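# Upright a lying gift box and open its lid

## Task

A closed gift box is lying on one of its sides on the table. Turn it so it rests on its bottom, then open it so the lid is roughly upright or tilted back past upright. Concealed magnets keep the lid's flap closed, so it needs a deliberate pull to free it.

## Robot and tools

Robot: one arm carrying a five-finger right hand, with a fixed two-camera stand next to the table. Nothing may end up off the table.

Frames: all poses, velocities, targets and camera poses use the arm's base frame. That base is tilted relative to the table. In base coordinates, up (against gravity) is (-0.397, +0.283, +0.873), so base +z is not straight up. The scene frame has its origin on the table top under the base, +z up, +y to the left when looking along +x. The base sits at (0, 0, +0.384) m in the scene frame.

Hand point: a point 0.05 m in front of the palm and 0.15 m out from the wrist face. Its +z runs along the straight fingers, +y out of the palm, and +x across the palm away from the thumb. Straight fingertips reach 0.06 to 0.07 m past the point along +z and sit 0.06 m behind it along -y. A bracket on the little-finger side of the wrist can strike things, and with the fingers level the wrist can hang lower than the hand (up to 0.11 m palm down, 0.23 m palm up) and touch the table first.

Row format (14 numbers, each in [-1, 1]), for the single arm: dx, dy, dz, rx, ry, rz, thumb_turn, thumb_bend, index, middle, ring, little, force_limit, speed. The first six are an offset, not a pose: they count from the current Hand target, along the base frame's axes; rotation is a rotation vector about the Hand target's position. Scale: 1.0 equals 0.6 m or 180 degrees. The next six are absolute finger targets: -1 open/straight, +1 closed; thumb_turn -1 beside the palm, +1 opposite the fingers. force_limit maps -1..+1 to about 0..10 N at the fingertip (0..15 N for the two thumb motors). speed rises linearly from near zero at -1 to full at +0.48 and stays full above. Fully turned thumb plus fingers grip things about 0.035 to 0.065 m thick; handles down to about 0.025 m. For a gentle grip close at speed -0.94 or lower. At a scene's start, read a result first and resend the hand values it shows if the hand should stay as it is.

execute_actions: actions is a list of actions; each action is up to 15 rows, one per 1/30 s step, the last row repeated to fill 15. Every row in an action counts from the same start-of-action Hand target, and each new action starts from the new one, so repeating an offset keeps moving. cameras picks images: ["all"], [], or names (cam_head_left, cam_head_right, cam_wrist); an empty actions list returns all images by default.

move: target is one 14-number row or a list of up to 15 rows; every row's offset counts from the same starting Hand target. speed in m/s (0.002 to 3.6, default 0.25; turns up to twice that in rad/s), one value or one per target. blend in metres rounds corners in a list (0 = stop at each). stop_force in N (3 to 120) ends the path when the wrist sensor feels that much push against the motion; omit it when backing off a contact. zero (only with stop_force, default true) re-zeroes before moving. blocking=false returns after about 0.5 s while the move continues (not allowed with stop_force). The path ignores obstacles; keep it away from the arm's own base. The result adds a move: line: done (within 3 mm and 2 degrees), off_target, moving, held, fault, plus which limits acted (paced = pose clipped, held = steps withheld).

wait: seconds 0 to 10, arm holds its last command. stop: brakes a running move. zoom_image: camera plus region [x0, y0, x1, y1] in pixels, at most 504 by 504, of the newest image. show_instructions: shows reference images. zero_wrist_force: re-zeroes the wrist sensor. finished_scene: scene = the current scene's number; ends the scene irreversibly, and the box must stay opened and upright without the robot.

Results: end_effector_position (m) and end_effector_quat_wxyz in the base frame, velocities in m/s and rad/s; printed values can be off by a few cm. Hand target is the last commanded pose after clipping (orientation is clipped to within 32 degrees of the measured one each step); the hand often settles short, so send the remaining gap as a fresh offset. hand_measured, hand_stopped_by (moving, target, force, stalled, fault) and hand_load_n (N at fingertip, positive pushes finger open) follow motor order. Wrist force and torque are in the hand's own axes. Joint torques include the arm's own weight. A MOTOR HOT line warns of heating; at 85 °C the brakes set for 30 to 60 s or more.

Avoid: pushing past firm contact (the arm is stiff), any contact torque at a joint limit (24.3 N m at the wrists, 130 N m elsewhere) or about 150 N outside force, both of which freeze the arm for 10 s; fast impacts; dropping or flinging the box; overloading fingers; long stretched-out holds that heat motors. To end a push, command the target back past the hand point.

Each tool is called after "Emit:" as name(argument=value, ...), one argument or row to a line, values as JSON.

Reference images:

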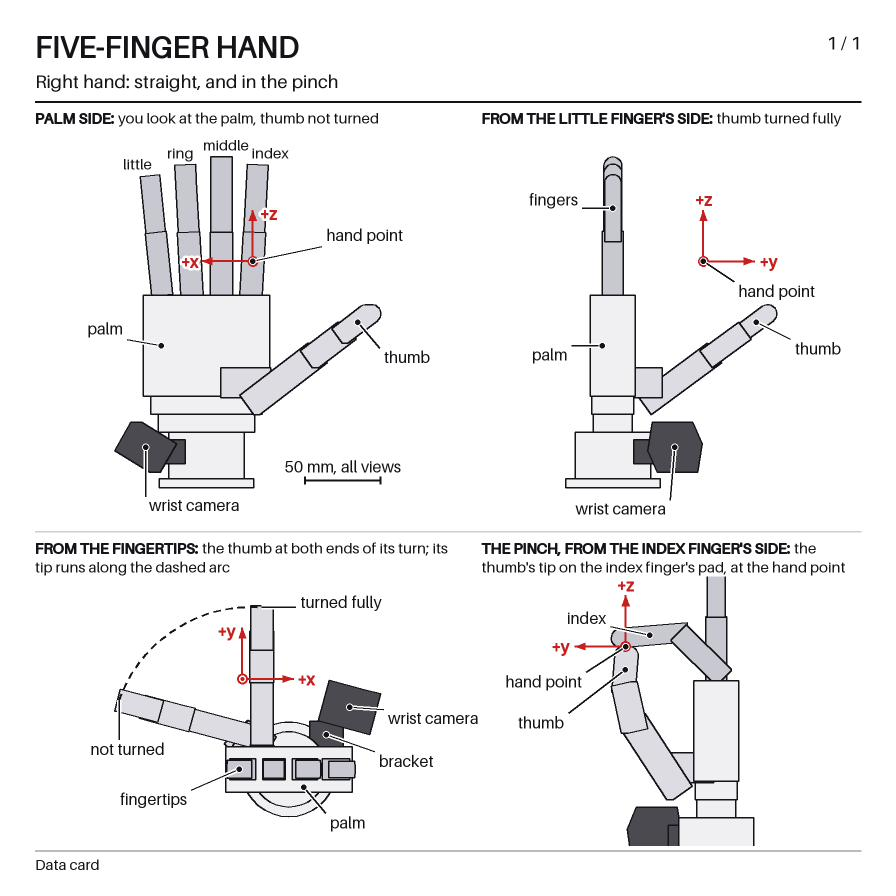

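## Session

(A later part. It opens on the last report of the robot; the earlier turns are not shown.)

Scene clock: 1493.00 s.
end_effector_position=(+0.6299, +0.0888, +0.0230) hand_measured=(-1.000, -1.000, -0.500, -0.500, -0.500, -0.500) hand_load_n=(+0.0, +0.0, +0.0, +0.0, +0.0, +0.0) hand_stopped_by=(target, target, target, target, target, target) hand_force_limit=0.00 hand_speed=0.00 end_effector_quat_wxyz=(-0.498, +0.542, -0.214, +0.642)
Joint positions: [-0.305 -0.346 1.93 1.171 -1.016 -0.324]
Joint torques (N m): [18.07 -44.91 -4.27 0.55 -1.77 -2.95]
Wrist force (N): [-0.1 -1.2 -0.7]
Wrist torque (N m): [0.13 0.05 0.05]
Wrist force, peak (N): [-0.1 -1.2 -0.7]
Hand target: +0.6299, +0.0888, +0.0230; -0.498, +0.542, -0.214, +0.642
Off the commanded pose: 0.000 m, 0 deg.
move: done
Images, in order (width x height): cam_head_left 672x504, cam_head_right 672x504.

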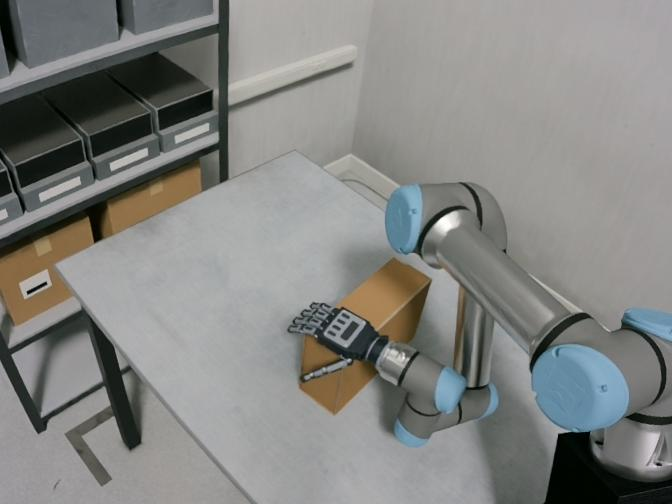

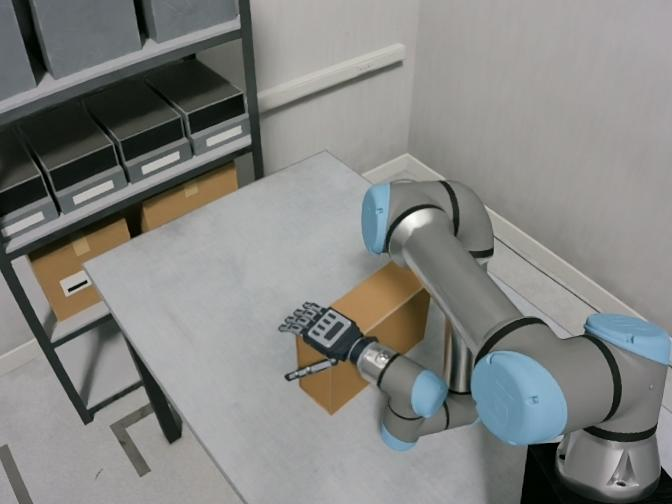

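Emit:
zoom_image(
  camera="cam_head_left",
  region=[270, 250, 450, 430],
)

Emit:
zoom_image(
  camera="cam_head_right",
  region=[270, 250, 450, 430],
)

Scaled by 2.800 from the camera's 672x504 image, which has a finer 960x720 frame.

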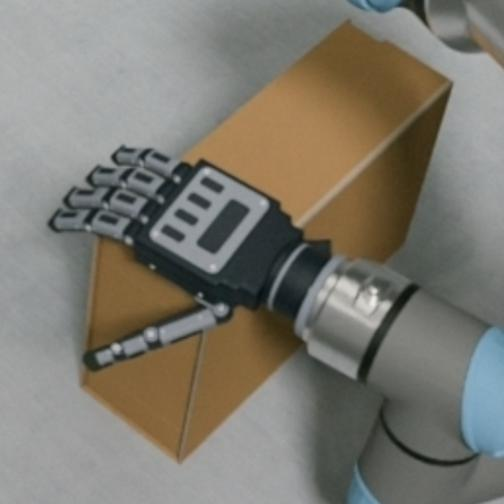

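Scaled by 2.800 from the camera's 672x504 image, which has a finer 960x720 frame.

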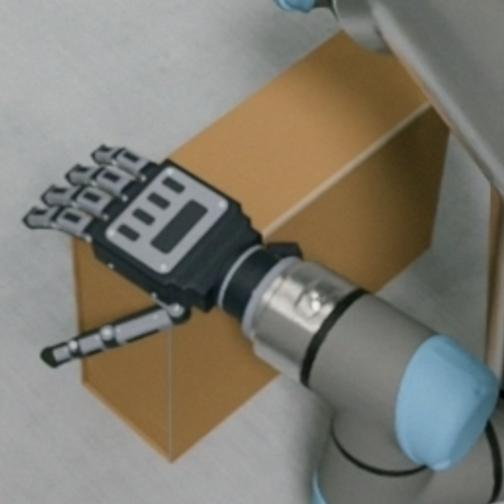

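Emit:
move(
  target=[0,0,0,0,0,0,-1,-1,0.3,0.3,0.3,0.3,-0.2,-0.94],
  speed=0.05,
  cameras=["cam_head_left","cam_head_right"],
)

Scene clock: 1523.20 s.
end_effector_position=(+0.6299, +0.0888, +0.0230) hand_measured=(-1.000, -1.000, -0.130, -0.236, -0.158, -0.072) hand_load_n=(+0.0, +0.0, +4.0, +2.0, +2.5, +5.0) hand_stopped_by=(target, target, force, force, force, force) hand_force_limit=-0.20 hand_speed=-0.94 end_effector_quat_wxyz=(-0.498, +0.542, -0.214, +0.642)
Joint positions: [-0.305 -0.346 1.93 1.171 -1.016 -0.324]
Joint torques (N m): [13.2 -35.54 -2.02 -0.91 -0.92 -2.97]
Wrist force (N): [-0.2 -9.3 2.8]
Wrist torque (N m): [0.14 -0.13 -0.14]
Wrist force, peak (N): [0.1 -9.5 2.8]
Hand target: +0.6299, +0.0888, +0.0230; -0.498, +0.542, -0.214, +0.642
Off the commanded pose: 0.000 m, 0 deg.
move: done
Images, in order (width x height): cam_head_left 672x504, cam_head_right 672x504.

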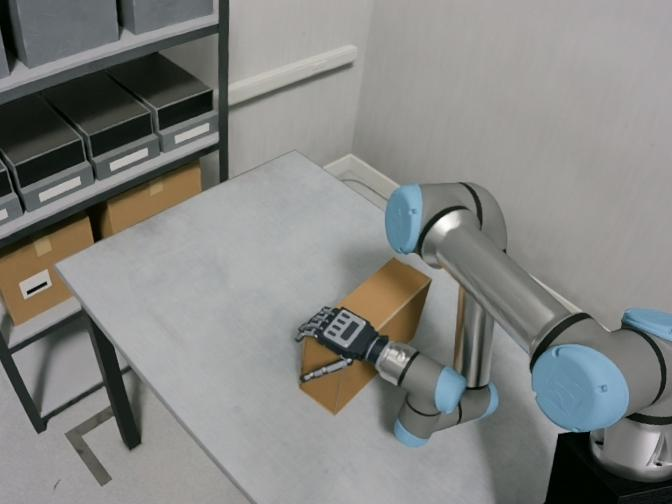

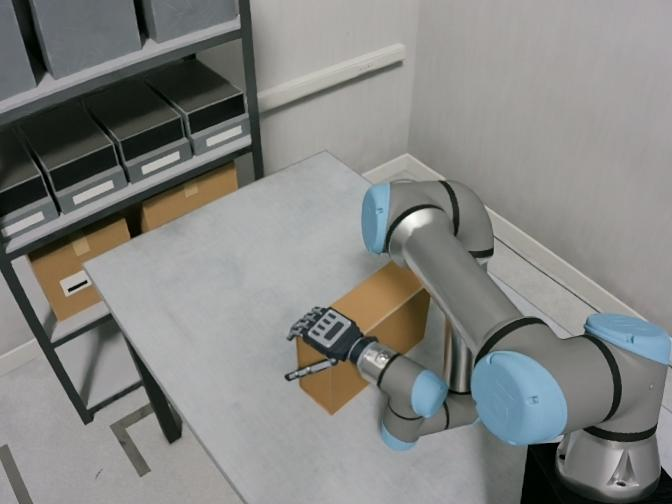

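Emit:
zoom_image(
  camera="cam_head_left",
  region=[270, 250, 450, 430],
)

Emit:
zoom_image(
  camera="cam_head_right",
  region=[270, 250, 450, 430],
)

Scaled by 2.800 from the camera's 672x504 image, which has a finer 960x720 frame.

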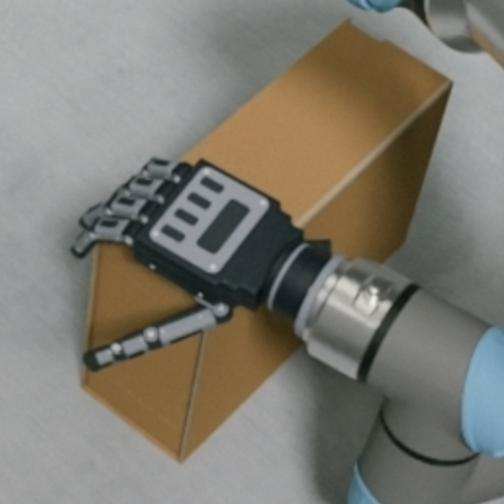

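Scaled by 2.800 from the camera's 672x504 image, which has a finer 960x720 frame.

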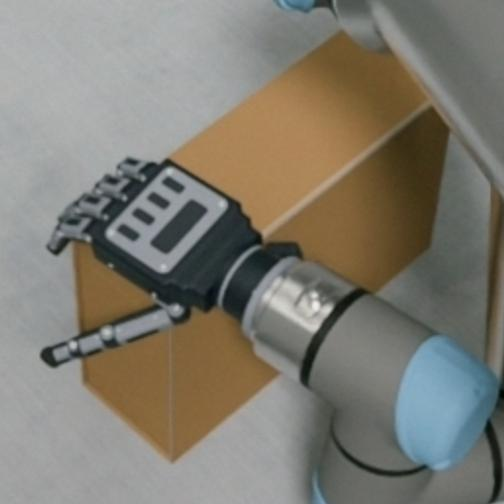

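Emit:
move(
  target=[
    [0.02263,0.00518,0.01273,-0.00097,0.02627,-0.00898,-1,-1,0.3,0.3,0.3,0.3,-0.2,-0.94],
    [0.04637,0.00973,0.02355,-0.00194,0.05254,-0.01795,-1,-1,0.3,0.3,0.3,0.3,-0.2,-0.94],
  ],
  speed=0.02,
  blend=0.005,
  stop_force=15,
  cameras=["cam_head_left","cam_head_right"],
)

Scene clock: 1570.60 s.
end_effector_position=(+0.6578, +0.0946, +0.0371) hand_measured=(-1.000, -1.000, -0.128, -0.236, -0.156, -0.072) hand_load_n=(-0.5, +0.0, +1.5, +0.0, +0.5, +3.5) hand_stopped_by=(target, target, force, force, force, force) hand_force_limit=-0.20 hand_speed=-0.94 end_effector_quat_wxyz=(-0.459, +0.589, -0.267, +0.609)
Joint positions: [-0.235 -0.473 1.98 1.452 -1.123 -0.419]
Joint torques (N m): [19.39 -49.2 19.62 -0.61 -1.25 -2.9]
Wrist force (N): [0.4 4.6 0.6]
Wrist torque (N m): [0.52 -0.07 0.32]
Wrist force, peak (N): [-1.4 -10.3 0.3]
Hand target: +0.6578, +0.0946, +0.0371; -0.459, +0.589, -0.267, +0.609
Off the commanded pose: 0.000 m, 0 deg.
move: done
Images, in order (width x height): cam_head_left 672x504, cam_head_right 672x504.

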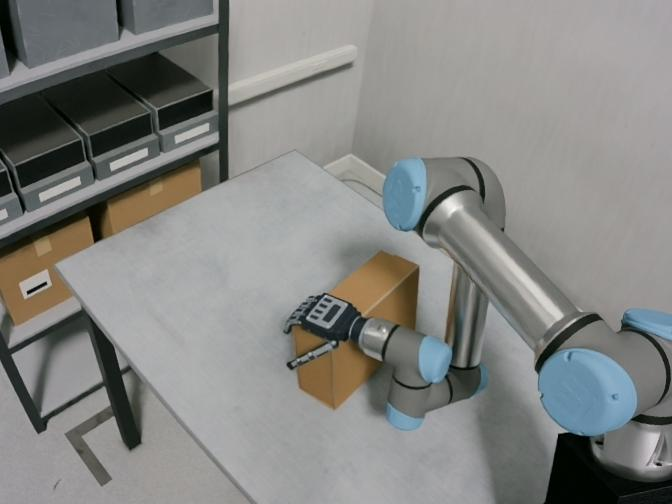

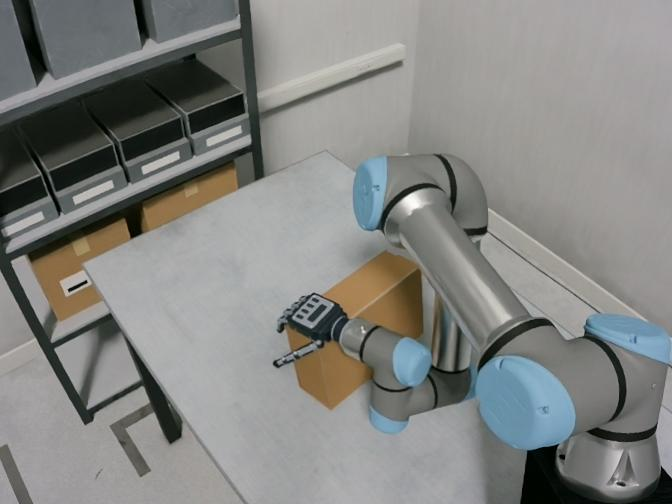

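Emit:
zoom_image(
  camera="cam_head_left",
  region=[270, 240, 450, 420],
)

Scaled by 2.800 from the camera's 672x504 image, which has a finer 960x720 frame.

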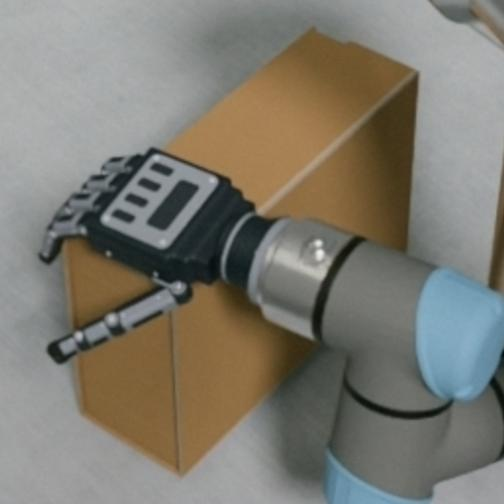

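Emit:
move(
  target=[
    [0.02466,0.00391,0.0088,-0.00097,0.02627,-0.00898,-1,-1,0.3,0.3,0.3,0.3,-0.2,-0.94],
    [0.05009,0.00713,0.0155,-0.00194,0.05254,-0.01795,-1,-1,0.3,0.3,0.3,0.3,-0.2,-0.94],
    [0.07602,0.00965,0.02009,-0.00291,0.07881,-0.02693,-1,-1,0.3,0.3,0.3,0.3,-0.2,-0.94],
    [0.10234,0.01145,0.0225,-0.00388,0.10508,-0.0359,-1,-1,0.3,0.3,0.3,0.3,-0.2,-0.94],
  ],
  speed=0.02,
  blend=0.005,
  stop_force=20,
  cameras=["cam_head_left","cam_head_right"],
)

Scene clock: 1597.47 s.
end_effector_position=(+0.7192, +0.1015, +0.0506) hand_measured=(-1.000, -1.000, -0.128, -0.236, -0.156, -0.072) hand_load_n=(+0.0, +0.0, +1.0, +0.5, +0.5, +2.5) hand_stopped_by=(target, target, force, force, force, force) hand_force_limit=-0.20 hand_speed=-0.94 end_effector_quat_wxyz=(-0.371, +0.668, -0.368, +0.531)
Joint positions: [-0.121 -0.684 1.928 2.065 -1.348 -0.495]
Joint torques (N m): [21.73 -53.55 -13.47 -1.11 -1.1 -3.01]
Wrist force (N): [0.2 2.9 1.0]
Wrist torque (N m): [0.32 0.02 0.23]
Wrist force, peak (N): [0.5 5.0 0.7]
Hand target: +0.7192, +0.1015, +0.0506; -0.371, +0.668, -0.368, +0.531
Off the commanded pose: 0.000 m, 0 deg.
move: done
Images, in order (width x height): cam_head_left 672x504, cam_head_right 672x504.

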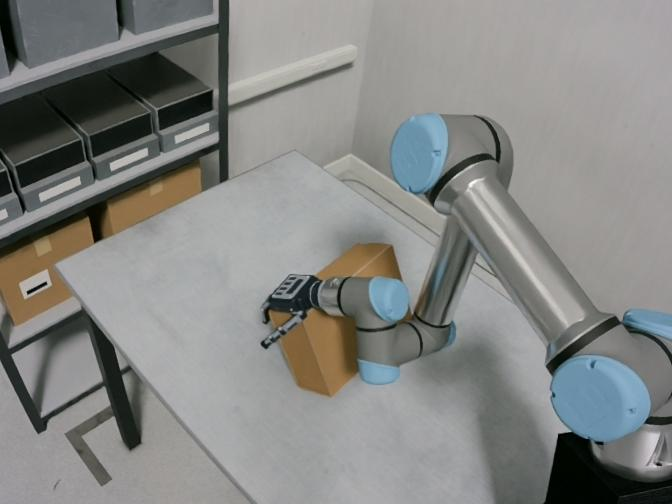

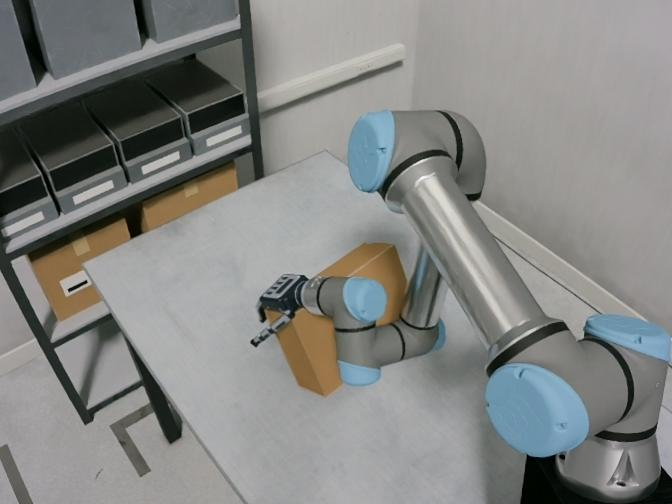

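Emit:
move(
  target=[
    [0.0397,0.0013,-0.00045,-0.00145,0.0394,-0.01346,-1,-1,0.3,0.3,0.3,0.3,-0.2,-0.94],
    [0.07903,0.00092,-0.00582,-0.00291,0.07881,-0.02693,-1,-1,0.3,0.3,0.3,0.3,-0.2,-0.94],
    [0.11733,-0.00115,-0.01597,-0.00436,0.11821,-0.04039,-1,-1,0.3,0.3,0.3,0.3,-0.2,-0.94],
    [0.15402,-0.00485,-0.03078,-0.00582,0.15762,-0.05385,-1,-1,0.3,0.3,0.3,0.3,-0.2,-0.94],
  ],
  speed=0.025,
  blend=0.005,
  stop_force=20,
  cameras=["cam_head_left","cam_head_right"],
)

Scene clock: 1629.50 s.
end_effector_position=(+0.8075, +0.0990, +0.0338) hand_measured=(-1.000, -1.000, -0.128, -0.236, -0.156, -0.072) hand_load_n=(+0.0, +0.0, +0.0, +0.5, +0.0, +0.5) hand_stopped_by=(target, target, force, force, force, force) hand_force_limit=-0.20 hand_speed=-0.94 end_effector_quat_wxyz=(-0.225, +0.745, -0.492, +0.391)
Joint positions: [-0.039 -0.728 1.556 2.949 -1.589 -0.451]
Joint torques (N m): [23.77 -37.96 -22.9 -0.92 -1.64 2.6]
Wrist force (N): [0.0 1.3 2.1]
Wrist torque (N m): [0.08 -0.12 0.07]
Wrist force, peak (N): [-0.1 4.3 1.3]
Hand target: +0.8075, +0.0990, +0.0338; -0.225, +0.745, -0.492, +0.391 (not the last commanded pose)
Off the commanded pose: 0.004 m, 1 deg.
move: off_target (path cut at 10 s); path passed 3 of 4 targets
Images, in order (width x height): cam_head_left 672x504, cam_head_right 672x504.

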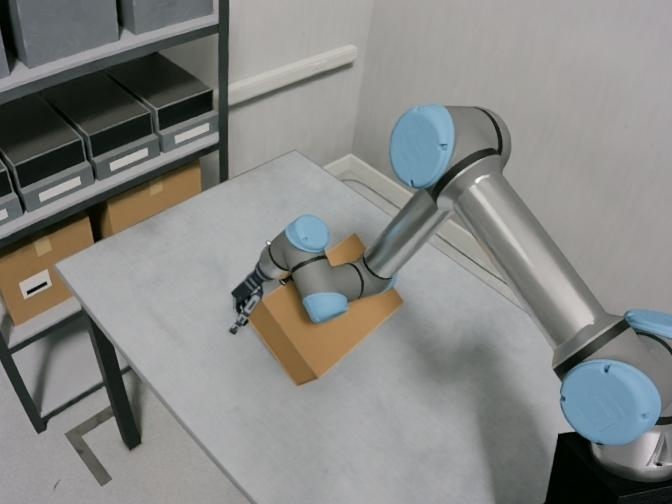

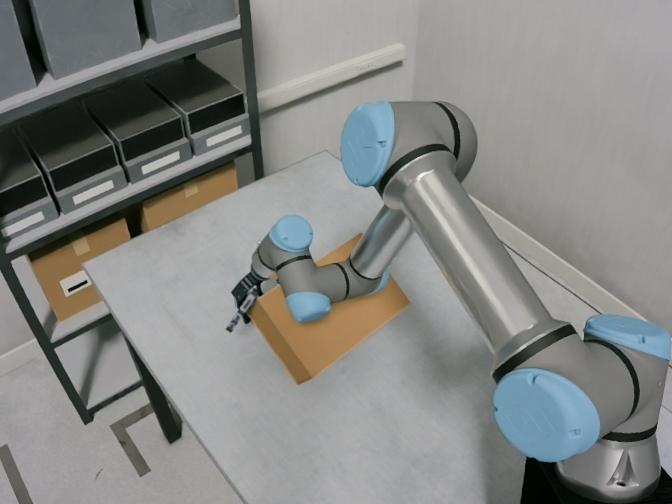

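Emit:
move(
  target=[
    [0.02988,-0.00417,-0.01543,-0.00124,0.03363,-0.01149,-1,-1,0.3,0.3,0.3,0.3,-0.2,-0.94],
    [0.05823,-0.00955,-0.03423,-0.0025,0.06778,-0.02316,-1,-1,0.3,0.3,0.3,0.3,-0.2,-0.94],
    [0.08417,-0.01602,-0.05592,-0.00376,0.10193,-0.03482,-1,-1,0.3,0.3,0.3,0.3,-0.2,-0.94],
  ],
  speed=0.025,
  blend=0.005,
  stop_force=15,
  cameras=["cam_head_left","cam_head_right","cam_wrist"],
)

Scene clock: 1665.83 s.
end_effector_position=(+0.8580, +0.0894, +0.0002) hand_measured=(-1.000, -1.000, -0.128, -0.236, -0.156, -0.072) hand_load_n=(+0.0, -0.5, +0.5, +0.0, +0.5, +1.5) hand_stopped_by=(target, target, force, force, force, force) hand_force_limit=-0.20 hand_speed=-0.94 end_effector_quat_wxyz=(-0.118, +0.771, -0.559, +0.282)
Joint positions: [-0.024 -0.582 1.147 3.537 -1.691 -0.378]
Joint torques (N m): [26.99 -44.35 -28.41 -0.76 -1.63 2.8]
Wrist force (N): [0.2 0.9 1.5]
Wrist torque (N m): [-0.02 -0.09 0.09]
Wrist force, peak (N): [0.0 1.3 2.5]
Hand target: +0.8580, +0.0894, +0.0002; -0.118, +0.771, -0.559, +0.282
Off the commanded pose: 0.000 m, 0 deg.
move: done
camera_calibration:
cam_wrist: T_world_to_cam=[[-0.703074, -0.557959, -0.440872, 0.660214], [-0.657894, 0.745694, 0.105431, 0.488097], [0.269929, 0.364173, -0.891356, -0.147615], [0, 0, 0, 1]] pos_world=[0.825141, 0.0581589, 0.108031]

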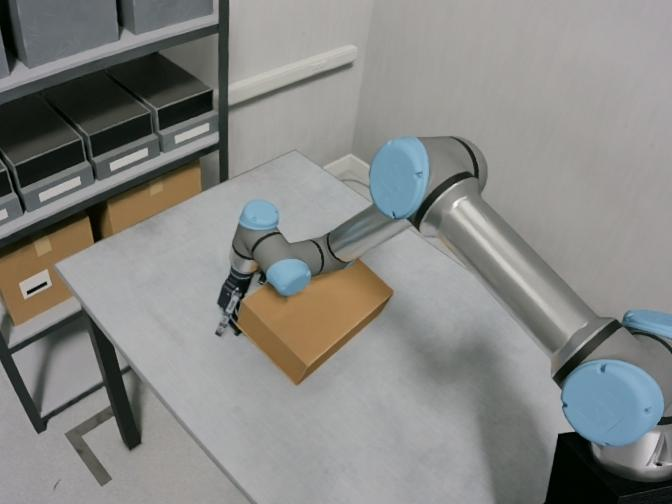

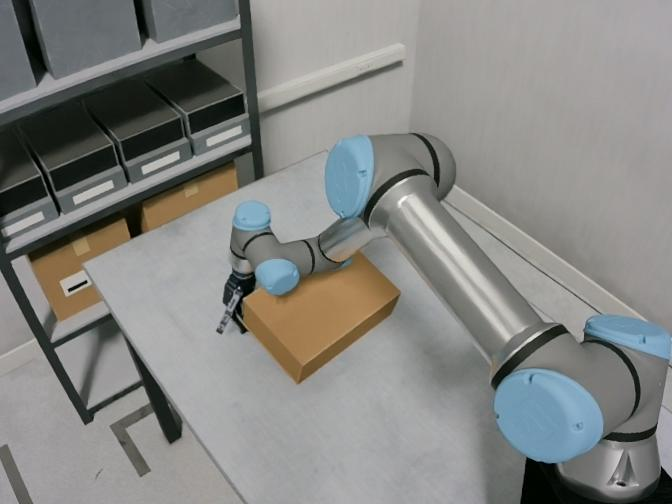

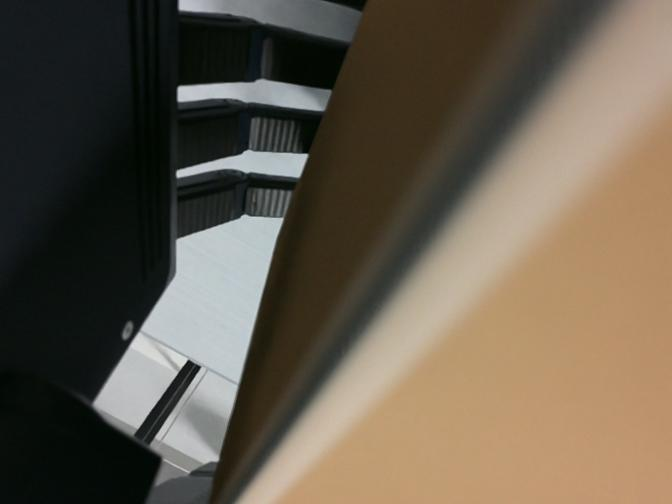

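Emit:
zoom_image(
  camera="cam_head_left",
  region=[200, 240, 400, 400],
)

Emit:
zoom_image(
  camera="cam_head_right",
  region=[200, 240, 400, 400],
)

Scaled by 2.520 from the camera's 672x504 image, which has a finer 960x720 frame.

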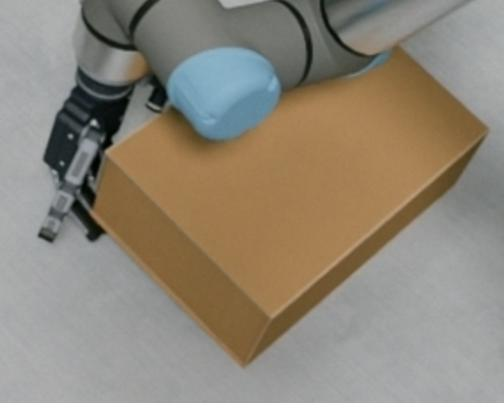

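Scaled by 2.520 from the camera's 672x504 image, which has a finer 960x720 frame.

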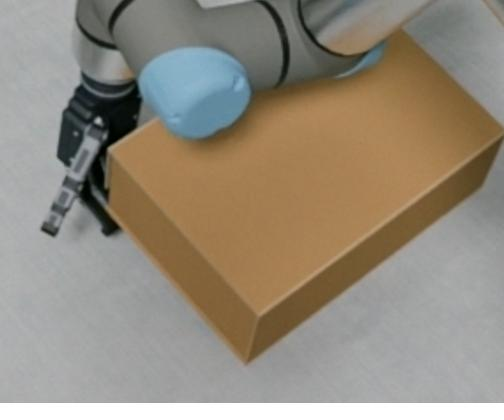

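Emit:
move(
  target=[
    [0.01108,-0.00332,-0.0109,-0.00058,0.01576,-0.00539,-1,-1,0.3,0.3,0.3,0.3,-0.2,-0.94],
    [0.02323,-0.00745,-0.02428,-0.00126,0.03415,-0.01167,-1,-1,0.3,0.3,0.3,0.3,-0.2,-0.94],
  ],
  speed=0.012,
  blend=0.003,
  stop_force=4,
  cameras=["cam_head_left","cam_wrist"],
)

Scene clock: 1748.93 s.
end_effector_position=(+0.8720, +0.0849, -0.0144) hand_measured=(-1.000, -1.000, -0.128, -0.236, -0.156, -0.072) hand_load_n=(+0.5, +0.0, +0.0, +0.5, +0.5, +2.5) hand_stopped_by=(target, target, force, force, force, force) hand_force_limit=-0.20 hand_speed=-0.94 end_effector_quat_wxyz=(-0.081, +0.775, -0.578, +0.243)
Joint positions: [-0.023 -0.501 0.974 3.741 -1.716 -0.349]
Joint torques (N m): [15.43 -46.33 -30.1 -0.54 -1.6 2.56]
Wrist force (N): [0.2 0.9 2.8]
Wrist torque (N m): [-0.09 -0.09 0.06]
Wrist force, peak (N): [0.1 1.3 2.8]
Hand target: +0.8720, +0.0849, -0.0144; -0.081, +0.775, -0.578, +0.243
Off the commanded pose: 0.000 m, 0 deg.
move: done
camera_calibration:
cam_wrist: T_world_to_cam=[[-0.766047, -0.53264, -0.359814, 0.715024], [-0.615307, 0.769562, 0.170794, 0.46395], [0.185928, 0.352233, -0.917258, -0.0888613], [0, 0, 0, 1]] pos_world=[0.849735, 0.0551121, 0.0965271]
Images, in order (width x height): cam_head_left 672x504, cam_wrist 672x504.

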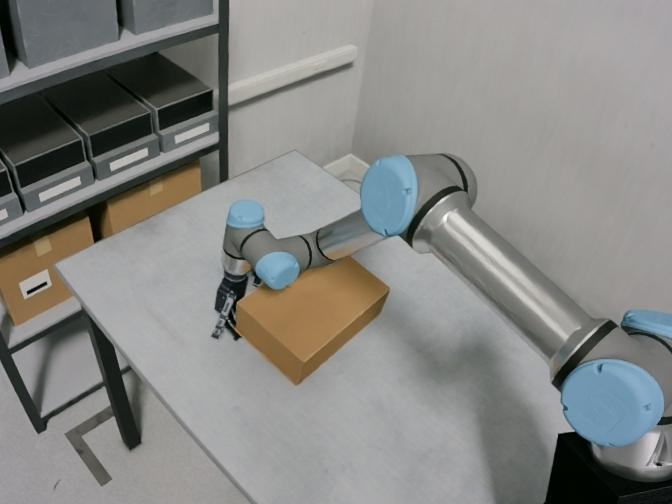

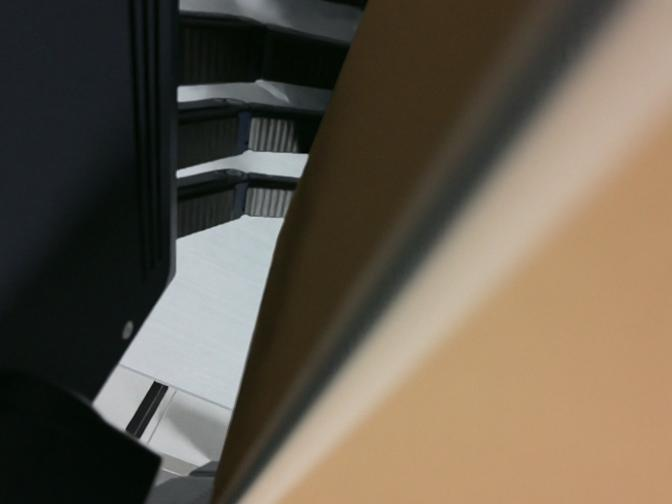

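Emit:
move(
  target=[0.00655,-0.00247,-0.00797,-0.00039,0.01051,-0.00359,-1,-1,0.3,0.3,0.3,0.3,-0.2,-0.94],
  speed=0.006,
  stop_force=3,
)

Scene clock: 1757.73 s.
end_effector_position=(+0.8729, +0.0845, -0.0154) hand_measured=(-1.000, -1.000, -0.128, -0.236, -0.156, -0.072) hand_load_n=(+0.0, +0.0, +0.0, -2.5, +0.5, +2.0) hand_stopped_by=(target, target, force, force, force, force) hand_force_limit=-0.20 hand_speed=-0.94 end_effector_quat_wxyz=(-0.078, +0.775, -0.579, +0.240)
Joint positions: [-0.023 -0.495 0.96 3.756 -1.718 -0.347]
Joint torques (N m): [15.92 -65.91 -1.67 -3.57 1.71 -2.6]
Wrist force (N): [-0.8 -1.4 -0.9]
Wrist torque (N m): [-0.13 0.02 -0.02]
Wrist force, peak (N): [0.2 1.1 2.9]
Hand target: +0.8729, +0.0845, -0.0154; -0.078, +0.775, -0.579, +0.240 (not the last commanded pose)
Off the commanded pose: 0.005 m, 2 deg.
move: contact

Emit:
move(
  target=[0.0758,0.0137,0.0320,0,0,0,-1,-1,0.3,0.3,0.3,0.3,-0.2,-0.94],
  speed=0.01,
  stop_force=12,
  cameras=["cam_head_left","cam_head_right","cam_wrist"],
)

Scene clock: 1770.90 s.
end_effector_position=(+0.9184, +0.0928, +0.0038) hand_measured=(-1.000, -1.000, -0.128, -0.236, -0.156, -0.072) hand_load_n=(+0.0, +0.0, +0.0, +0.0, +0.0, +0.0) hand_stopped_by=(target, target, force, force, force, force) hand_force_limit=-0.20 hand_speed=-0.94 end_effector_quat_wxyz=(-0.078, +0.775, -0.579, +0.240)
Joint positions: [-0.013 -0.377 0.665 3.935 -1.723 -0.338]
Joint torques (N m): [28.01 -46.81 -31.49 -0.35 -1.84 2.55]
Wrist force (N): [-0.7 -0.2 0.1]
Wrist torque (N m): [-0.06 0.09 0.00]
Wrist force, peak (N): [-0.5 2.9 0.3]
Hand target: +0.9184, +0.0928, +0.0038; -0.078, +0.775, -0.579, +0.240
Off the commanded pose: 0.000 m, 0 deg.
move: done
camera_calibration:
cam_wrist: T_world_to_cam=[[-0.770218, -0.530679, -0.353756, 0.764993], [-0.611917, 0.771241, 0.175342, 0.480052], [0.179781, 0.351521, -0.918756, -0.0779248], [0, 0, 0, 1]] pos_world=[0.896973, 0.0631225, 0.114854]

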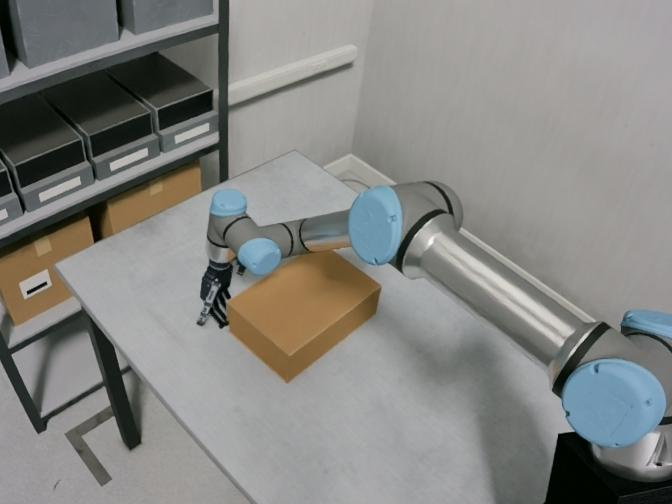

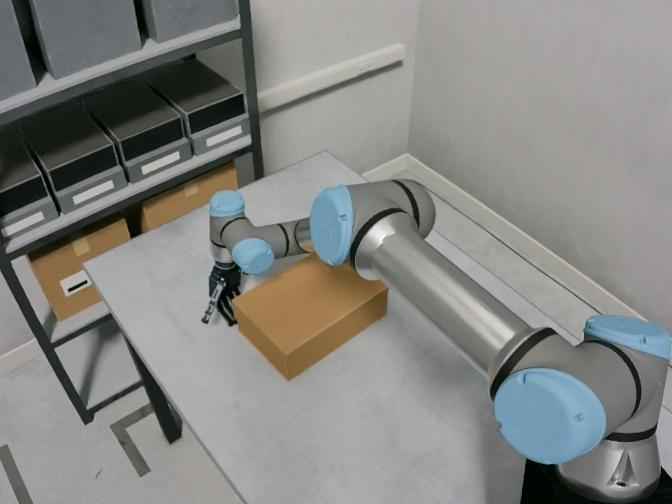

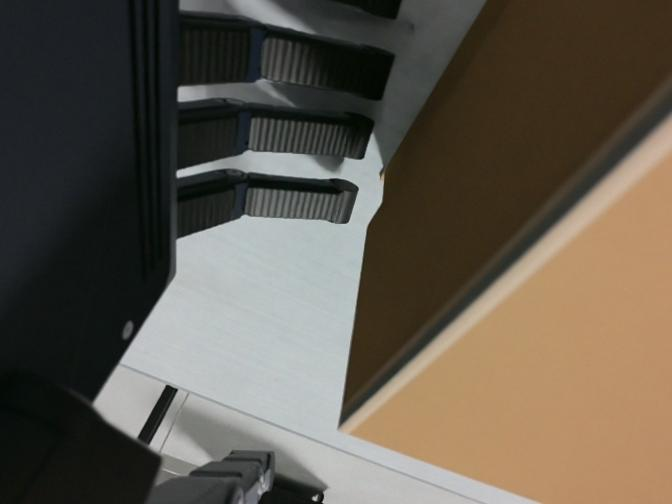

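Emit:
zoom_image(
  camera="cam_head_left",
  region=[200, 240, 400, 400],
)

Emit:
zoom_image(
  camera="cam_head_right",
  region=[200, 240, 400, 400],
)

Emit:
zoom_image(
  camera="cam_wrist",
  region=[170, 0, 672, 500],
)

Scaled by 2.520 from the camera's 672x504 image, which has a finer 960x720 frame.

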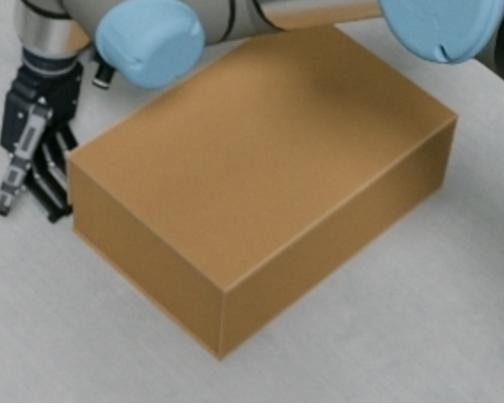

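Scaled by 2.520 from the camera's 672x504 image, which has a finer 960x720 frame.

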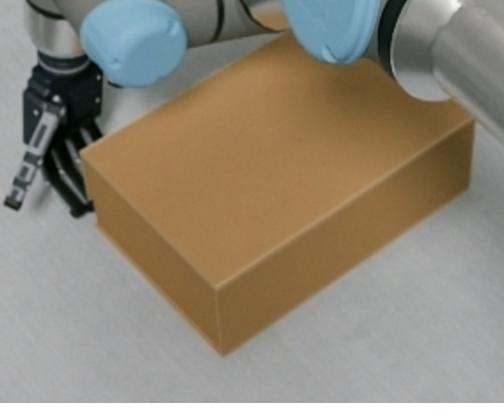

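Scaled by 1.004 from the camera's 672x504 image, which has a finer 960x720 frame.

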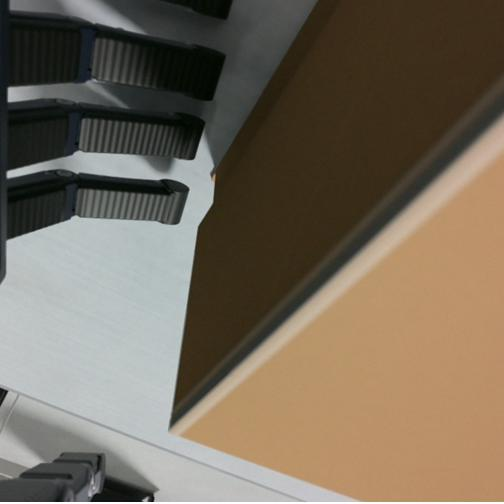

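Emit:
move(
  target=[
    [0.0355,0.0107,0.0337,0,0,0,-1,-1,0.3,0.3,0.3,0.3,-0.2,-0.94],
    [0.0345,-0.1813,0.0957,-0.00894,0.00487,-0.07512,-1,-1,0.1,0.1,0.1,0.1,-0.2,-0.5],
  ],
  speed=0.06,
  cameras=["cam_head_left","cam_head_right","cam_wrist"],
)

Scene clock: 1863.57 s.
end_effector_position=(+0.9391, -0.0160, +0.0612) hand_measured=(-1.000, -1.000, +0.100, +0.100, +0.100, +0.100) hand_load_n=(+0.0, +0.0, +0.0, +0.0, +0.0, +0.0) hand_stopped_by=(target, target, target, target, target, target) hand_force_limit=-0.20 hand_speed=-0.50 end_effector_quat_wxyz=(-0.034, +0.704, -0.664, +0.250)
Joint positions: [-0.113 -0.313 0.378 4.193 -1.811 -0.228]
Joint torques (N m): [13.17 -49.6 -34.18 -0.17 -1.97 2.67]
Wrist force (N): [-0.1 -0.5 0.1]
Wrist torque (N m): [-0.13 -0.02 0.02]
Wrist force, peak (N): [-1.1 -0.3 0.4]
Hand target: +0.9391, -0.0160, +0.0612; -0.034, +0.704, -0.664, +0.250
Off the commanded pose: 0.000 m, 0 deg.
move: done
camera_calibration:
cam_wrist: T_world_to_cam=[[-0.879261, -0.34479, -0.328664, 0.847295], [-0.411537, 0.897304, 0.159636, 0.381379], [0.23987, 0.275619, -0.930858, -0.0475947], [0, 0, 0, 1]] pos_world=[0.913361, -0.036956, 0.173289]

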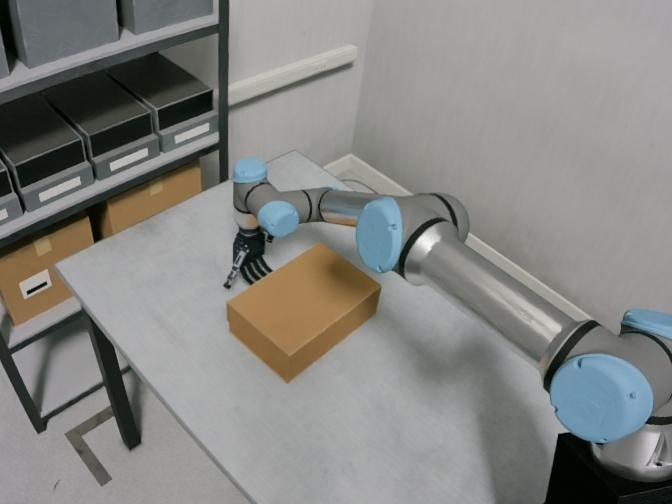

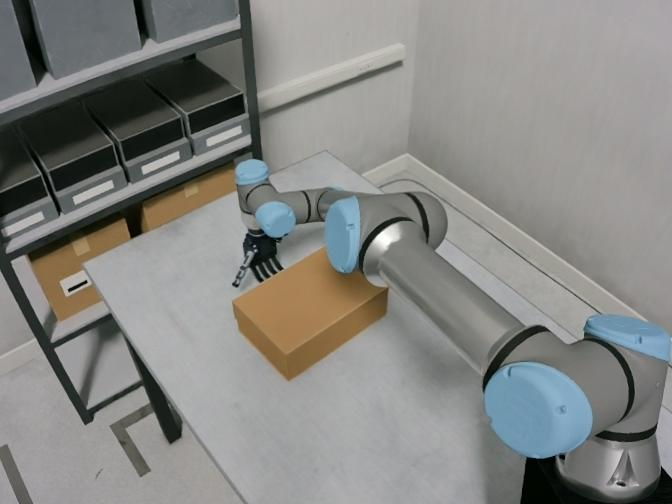

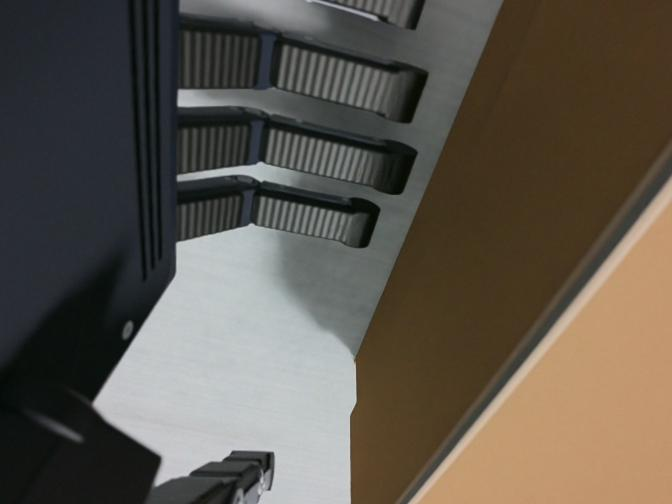

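Emit:
zoom_image(
  camera="cam_wrist",
  region=[300, 200, 560, 460],
)

Scaled by 1.938 from the camera's 672x504 image, which has a finer 960x720 frame.

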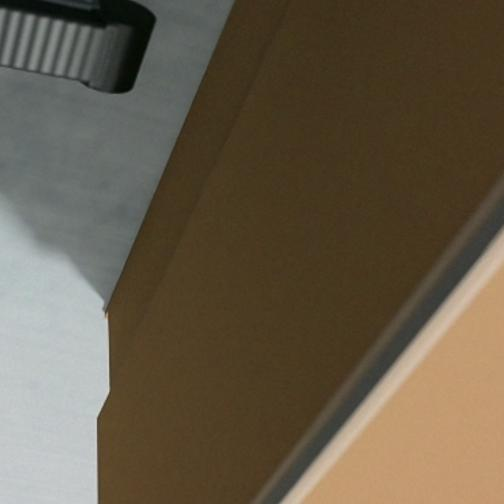

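Emit:
move(
  target=[0.0152,-0.0109,-0.0335,0,0,0,-1,-1,0.2,0.2,0.2,0.2,-0.2,-0.5],
  speed=0.03,
  stop_force=5,
)

Emit:
move(
  target=[-0.0459,-0.0059,-0.0190,0,0,0,-1,-1,0.2,0.2,0.2,0.2,-0.2,-0.5],
  speed=0.01,
  stop_force=3,
  cameras=["cam_head_left","cam_wrist"],
)

Scene clock: 1959.63 s.
end_effector_position=(+0.9482, -0.0225, +0.0411) hand_measured=(-1.000, -1.000, +0.200, +0.200, +0.200, +0.200) hand_load_n=(+0.0, +0.0, +0.0, +0.0, +0.0, +0.0) hand_stopped_by=(target, target, target, target, target, target) hand_force_limit=-0.20 hand_speed=-0.50 end_effector_quat_wxyz=(-0.034, +0.704, -0.664, +0.250)
Joint positions: [-0.119 -0.239 0.278 4.217 -1.808 -0.233]
Joint torques (N m): [13.05 -49.25 -34.7 -0.32 -0.38 -2.79]
Wrist force (N): [-0.5 -0.1 0.2]
Wrist torque (N m): [-0.08 0.05 0.08]
Wrist force, peak (N): [-0.6 -0.5 0.6]
Hand target: +0.9482, -0.0226, +0.0411; -0.034, +0.704, -0.664, +0.250
Off the commanded pose: 0.000 m, 0 deg.
move: done

Scene clock: 1963.63 s.
end_effector_position=(+0.9207, -0.0261, +0.0297) hand_measured=(-1.000, -1.000, +0.200, +0.200, +0.200, +0.200) hand_load_n=(+0.0, +0.0, +0.0, +1.0, +0.0, +0.5) hand_stopped_by=(target, target, target, target, target, target) hand_force_limit=-0.20 hand_speed=-0.50 end_effector_quat_wxyz=(-0.034, +0.704, -0.664, +0.250)
Joint positions: [-0.127 -0.384 0.603 4.035 -1.805 -0.241]
Joint torques (N m): [12.22 -70.02 -5.37 -3.51 1.81 -2.99]
Wrist force (N): [-0.7 -1.9 0.9]
Wrist torque (N m): [-0.17 0.04 0.03]
Wrist force, peak (N): [-0.8 -2.1 0.6]
Hand target: +0.9206, -0.0261, +0.0297; -0.034, +0.704, -0.664, +0.250
Off the commanded pose: 0.000 m, 0 deg.
move: done
camera_calibration:
cam_wrist: T_world_to_cam=[[-0.879274, -0.344761, -0.328659, 0.817294], [-0.411508, 0.897315, 0.159646, 0.387872], [0.23987, 0.275619, -0.930858, -0.0697197], [0, 0, 0, 1]] pos_world=[0.894961, -0.047056, 0.141789]
Images, in order (width x height): cam_head_left 672x504, cam_wrist 672x504.

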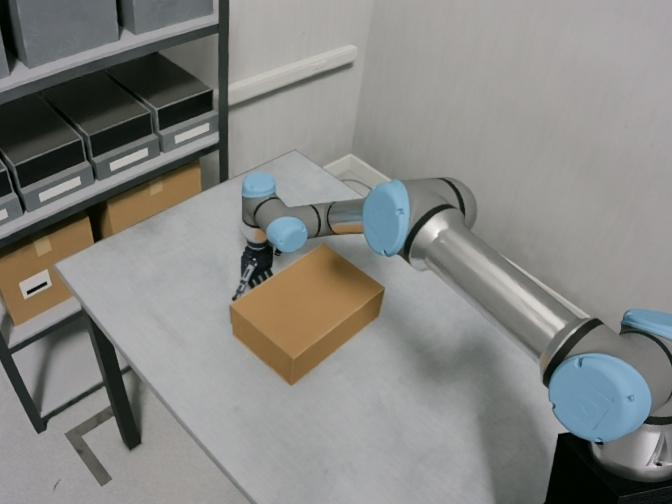

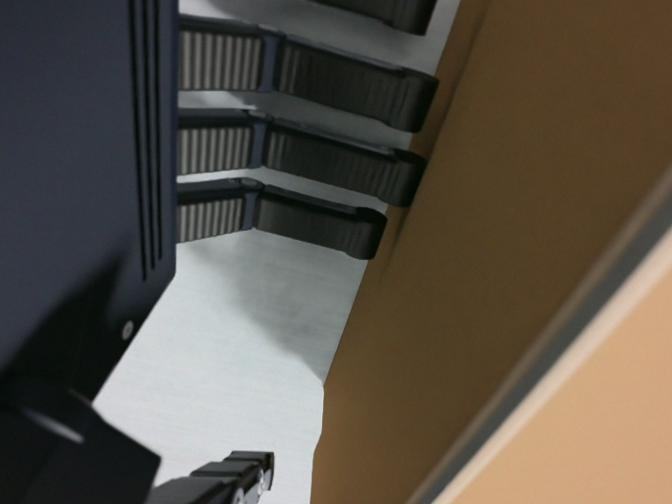

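Emit:
move(
  target=[-0.0918,-0.0117,-0.0379,0,0,0,-1,-1,0.2,0.2,0.2,0.2,-0.2,-0.5],
  speed=0.02,
  stop_force=8,
  cameras=["cam_head_left","cam_head_right","cam_wrist"],
)

Emit:
zoom_image(
  camera="cam_wrist",
  region=[250, 0, 560, 310],
)

Emit:
zoom_image(
  camera="cam_head_left",
  region=[200, 230, 420, 400],
)

Scene clock: 1974.10 s.
end_effector_position=(+0.8656, -0.0331, +0.0069) hand_measured=(-1.000, -1.000, +0.200, +0.200, +0.200, +0.200) hand_load_n=(+0.0, +0.0, +0.0, +2.0, +0.5, +0.0) hand_stopped_by=(target, target, target, target, target, target) hand_force_limit=-0.20 hand_speed=-0.50 end_effector_quat_wxyz=(-0.034, +0.704, -0.664, +0.250)
Joint positions: [-0.144 -0.534 0.971 3.814 -1.797 -0.256]
Joint torques (N m): [10.64 -67.59 -2.19 -3.6 1.79 -3.01]
Wrist force (N): [-0.4 -1.7 0.9]
Wrist torque (N m): [-0.11 0.02 0.01]
Wrist force, peak (N): [-0.8 -2.2 1.1]
Hand target: +0.8656, -0.0331, +0.0069; -0.034, +0.704, -0.664, +0.250
Off the commanded pose: 0.000 m, 0 deg.
move: done
camera_calibration:
cam_wrist: T_world_to_cam=[[-0.879274, -0.344761, -0.328659, 0.758972], [-0.411508, 0.897315, 0.159646, 0.375103], [0.23987, 0.275619, -0.930858, -0.075704], [0, 0, 0, 1]] pos_world=[0.839861, -0.054056, 0.119089]

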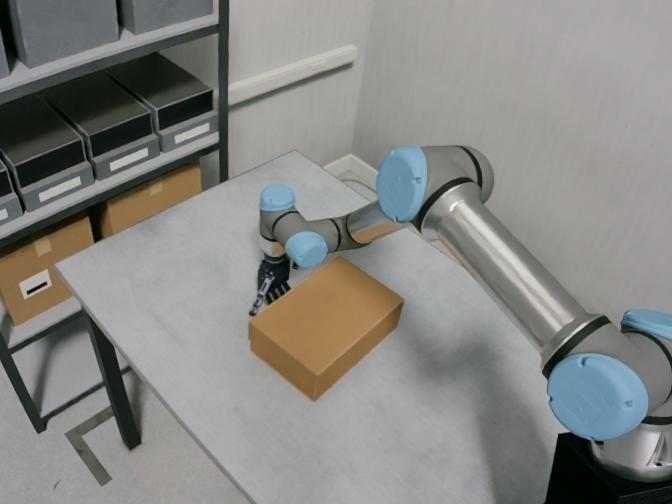

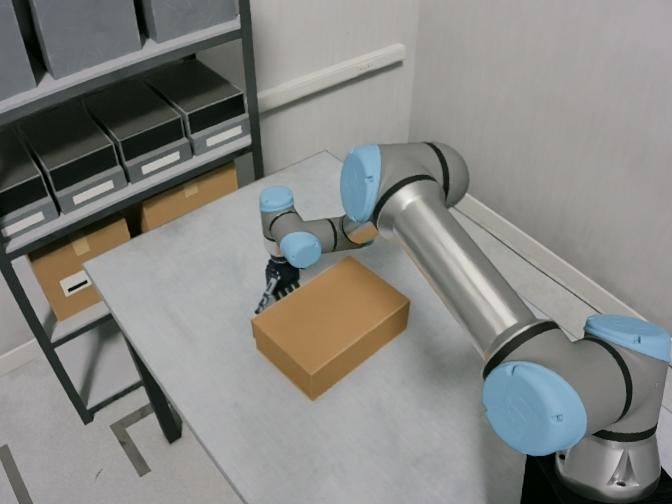

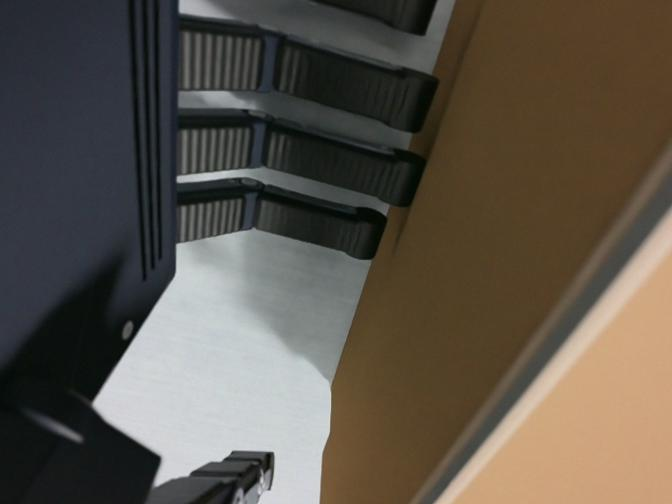

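Scaled by 1.626 from the camera's 672x504 image, which has a finer 960x720 frame.

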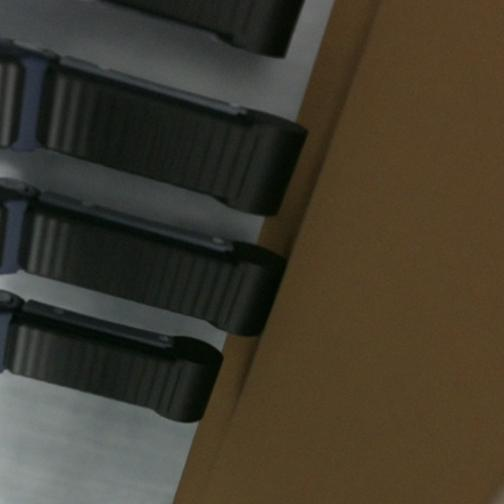

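Scaled by 2.291 from the camera's 672x504 image, which has a finer 960x720 frame.

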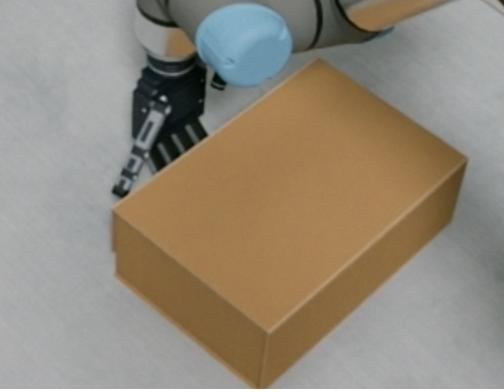

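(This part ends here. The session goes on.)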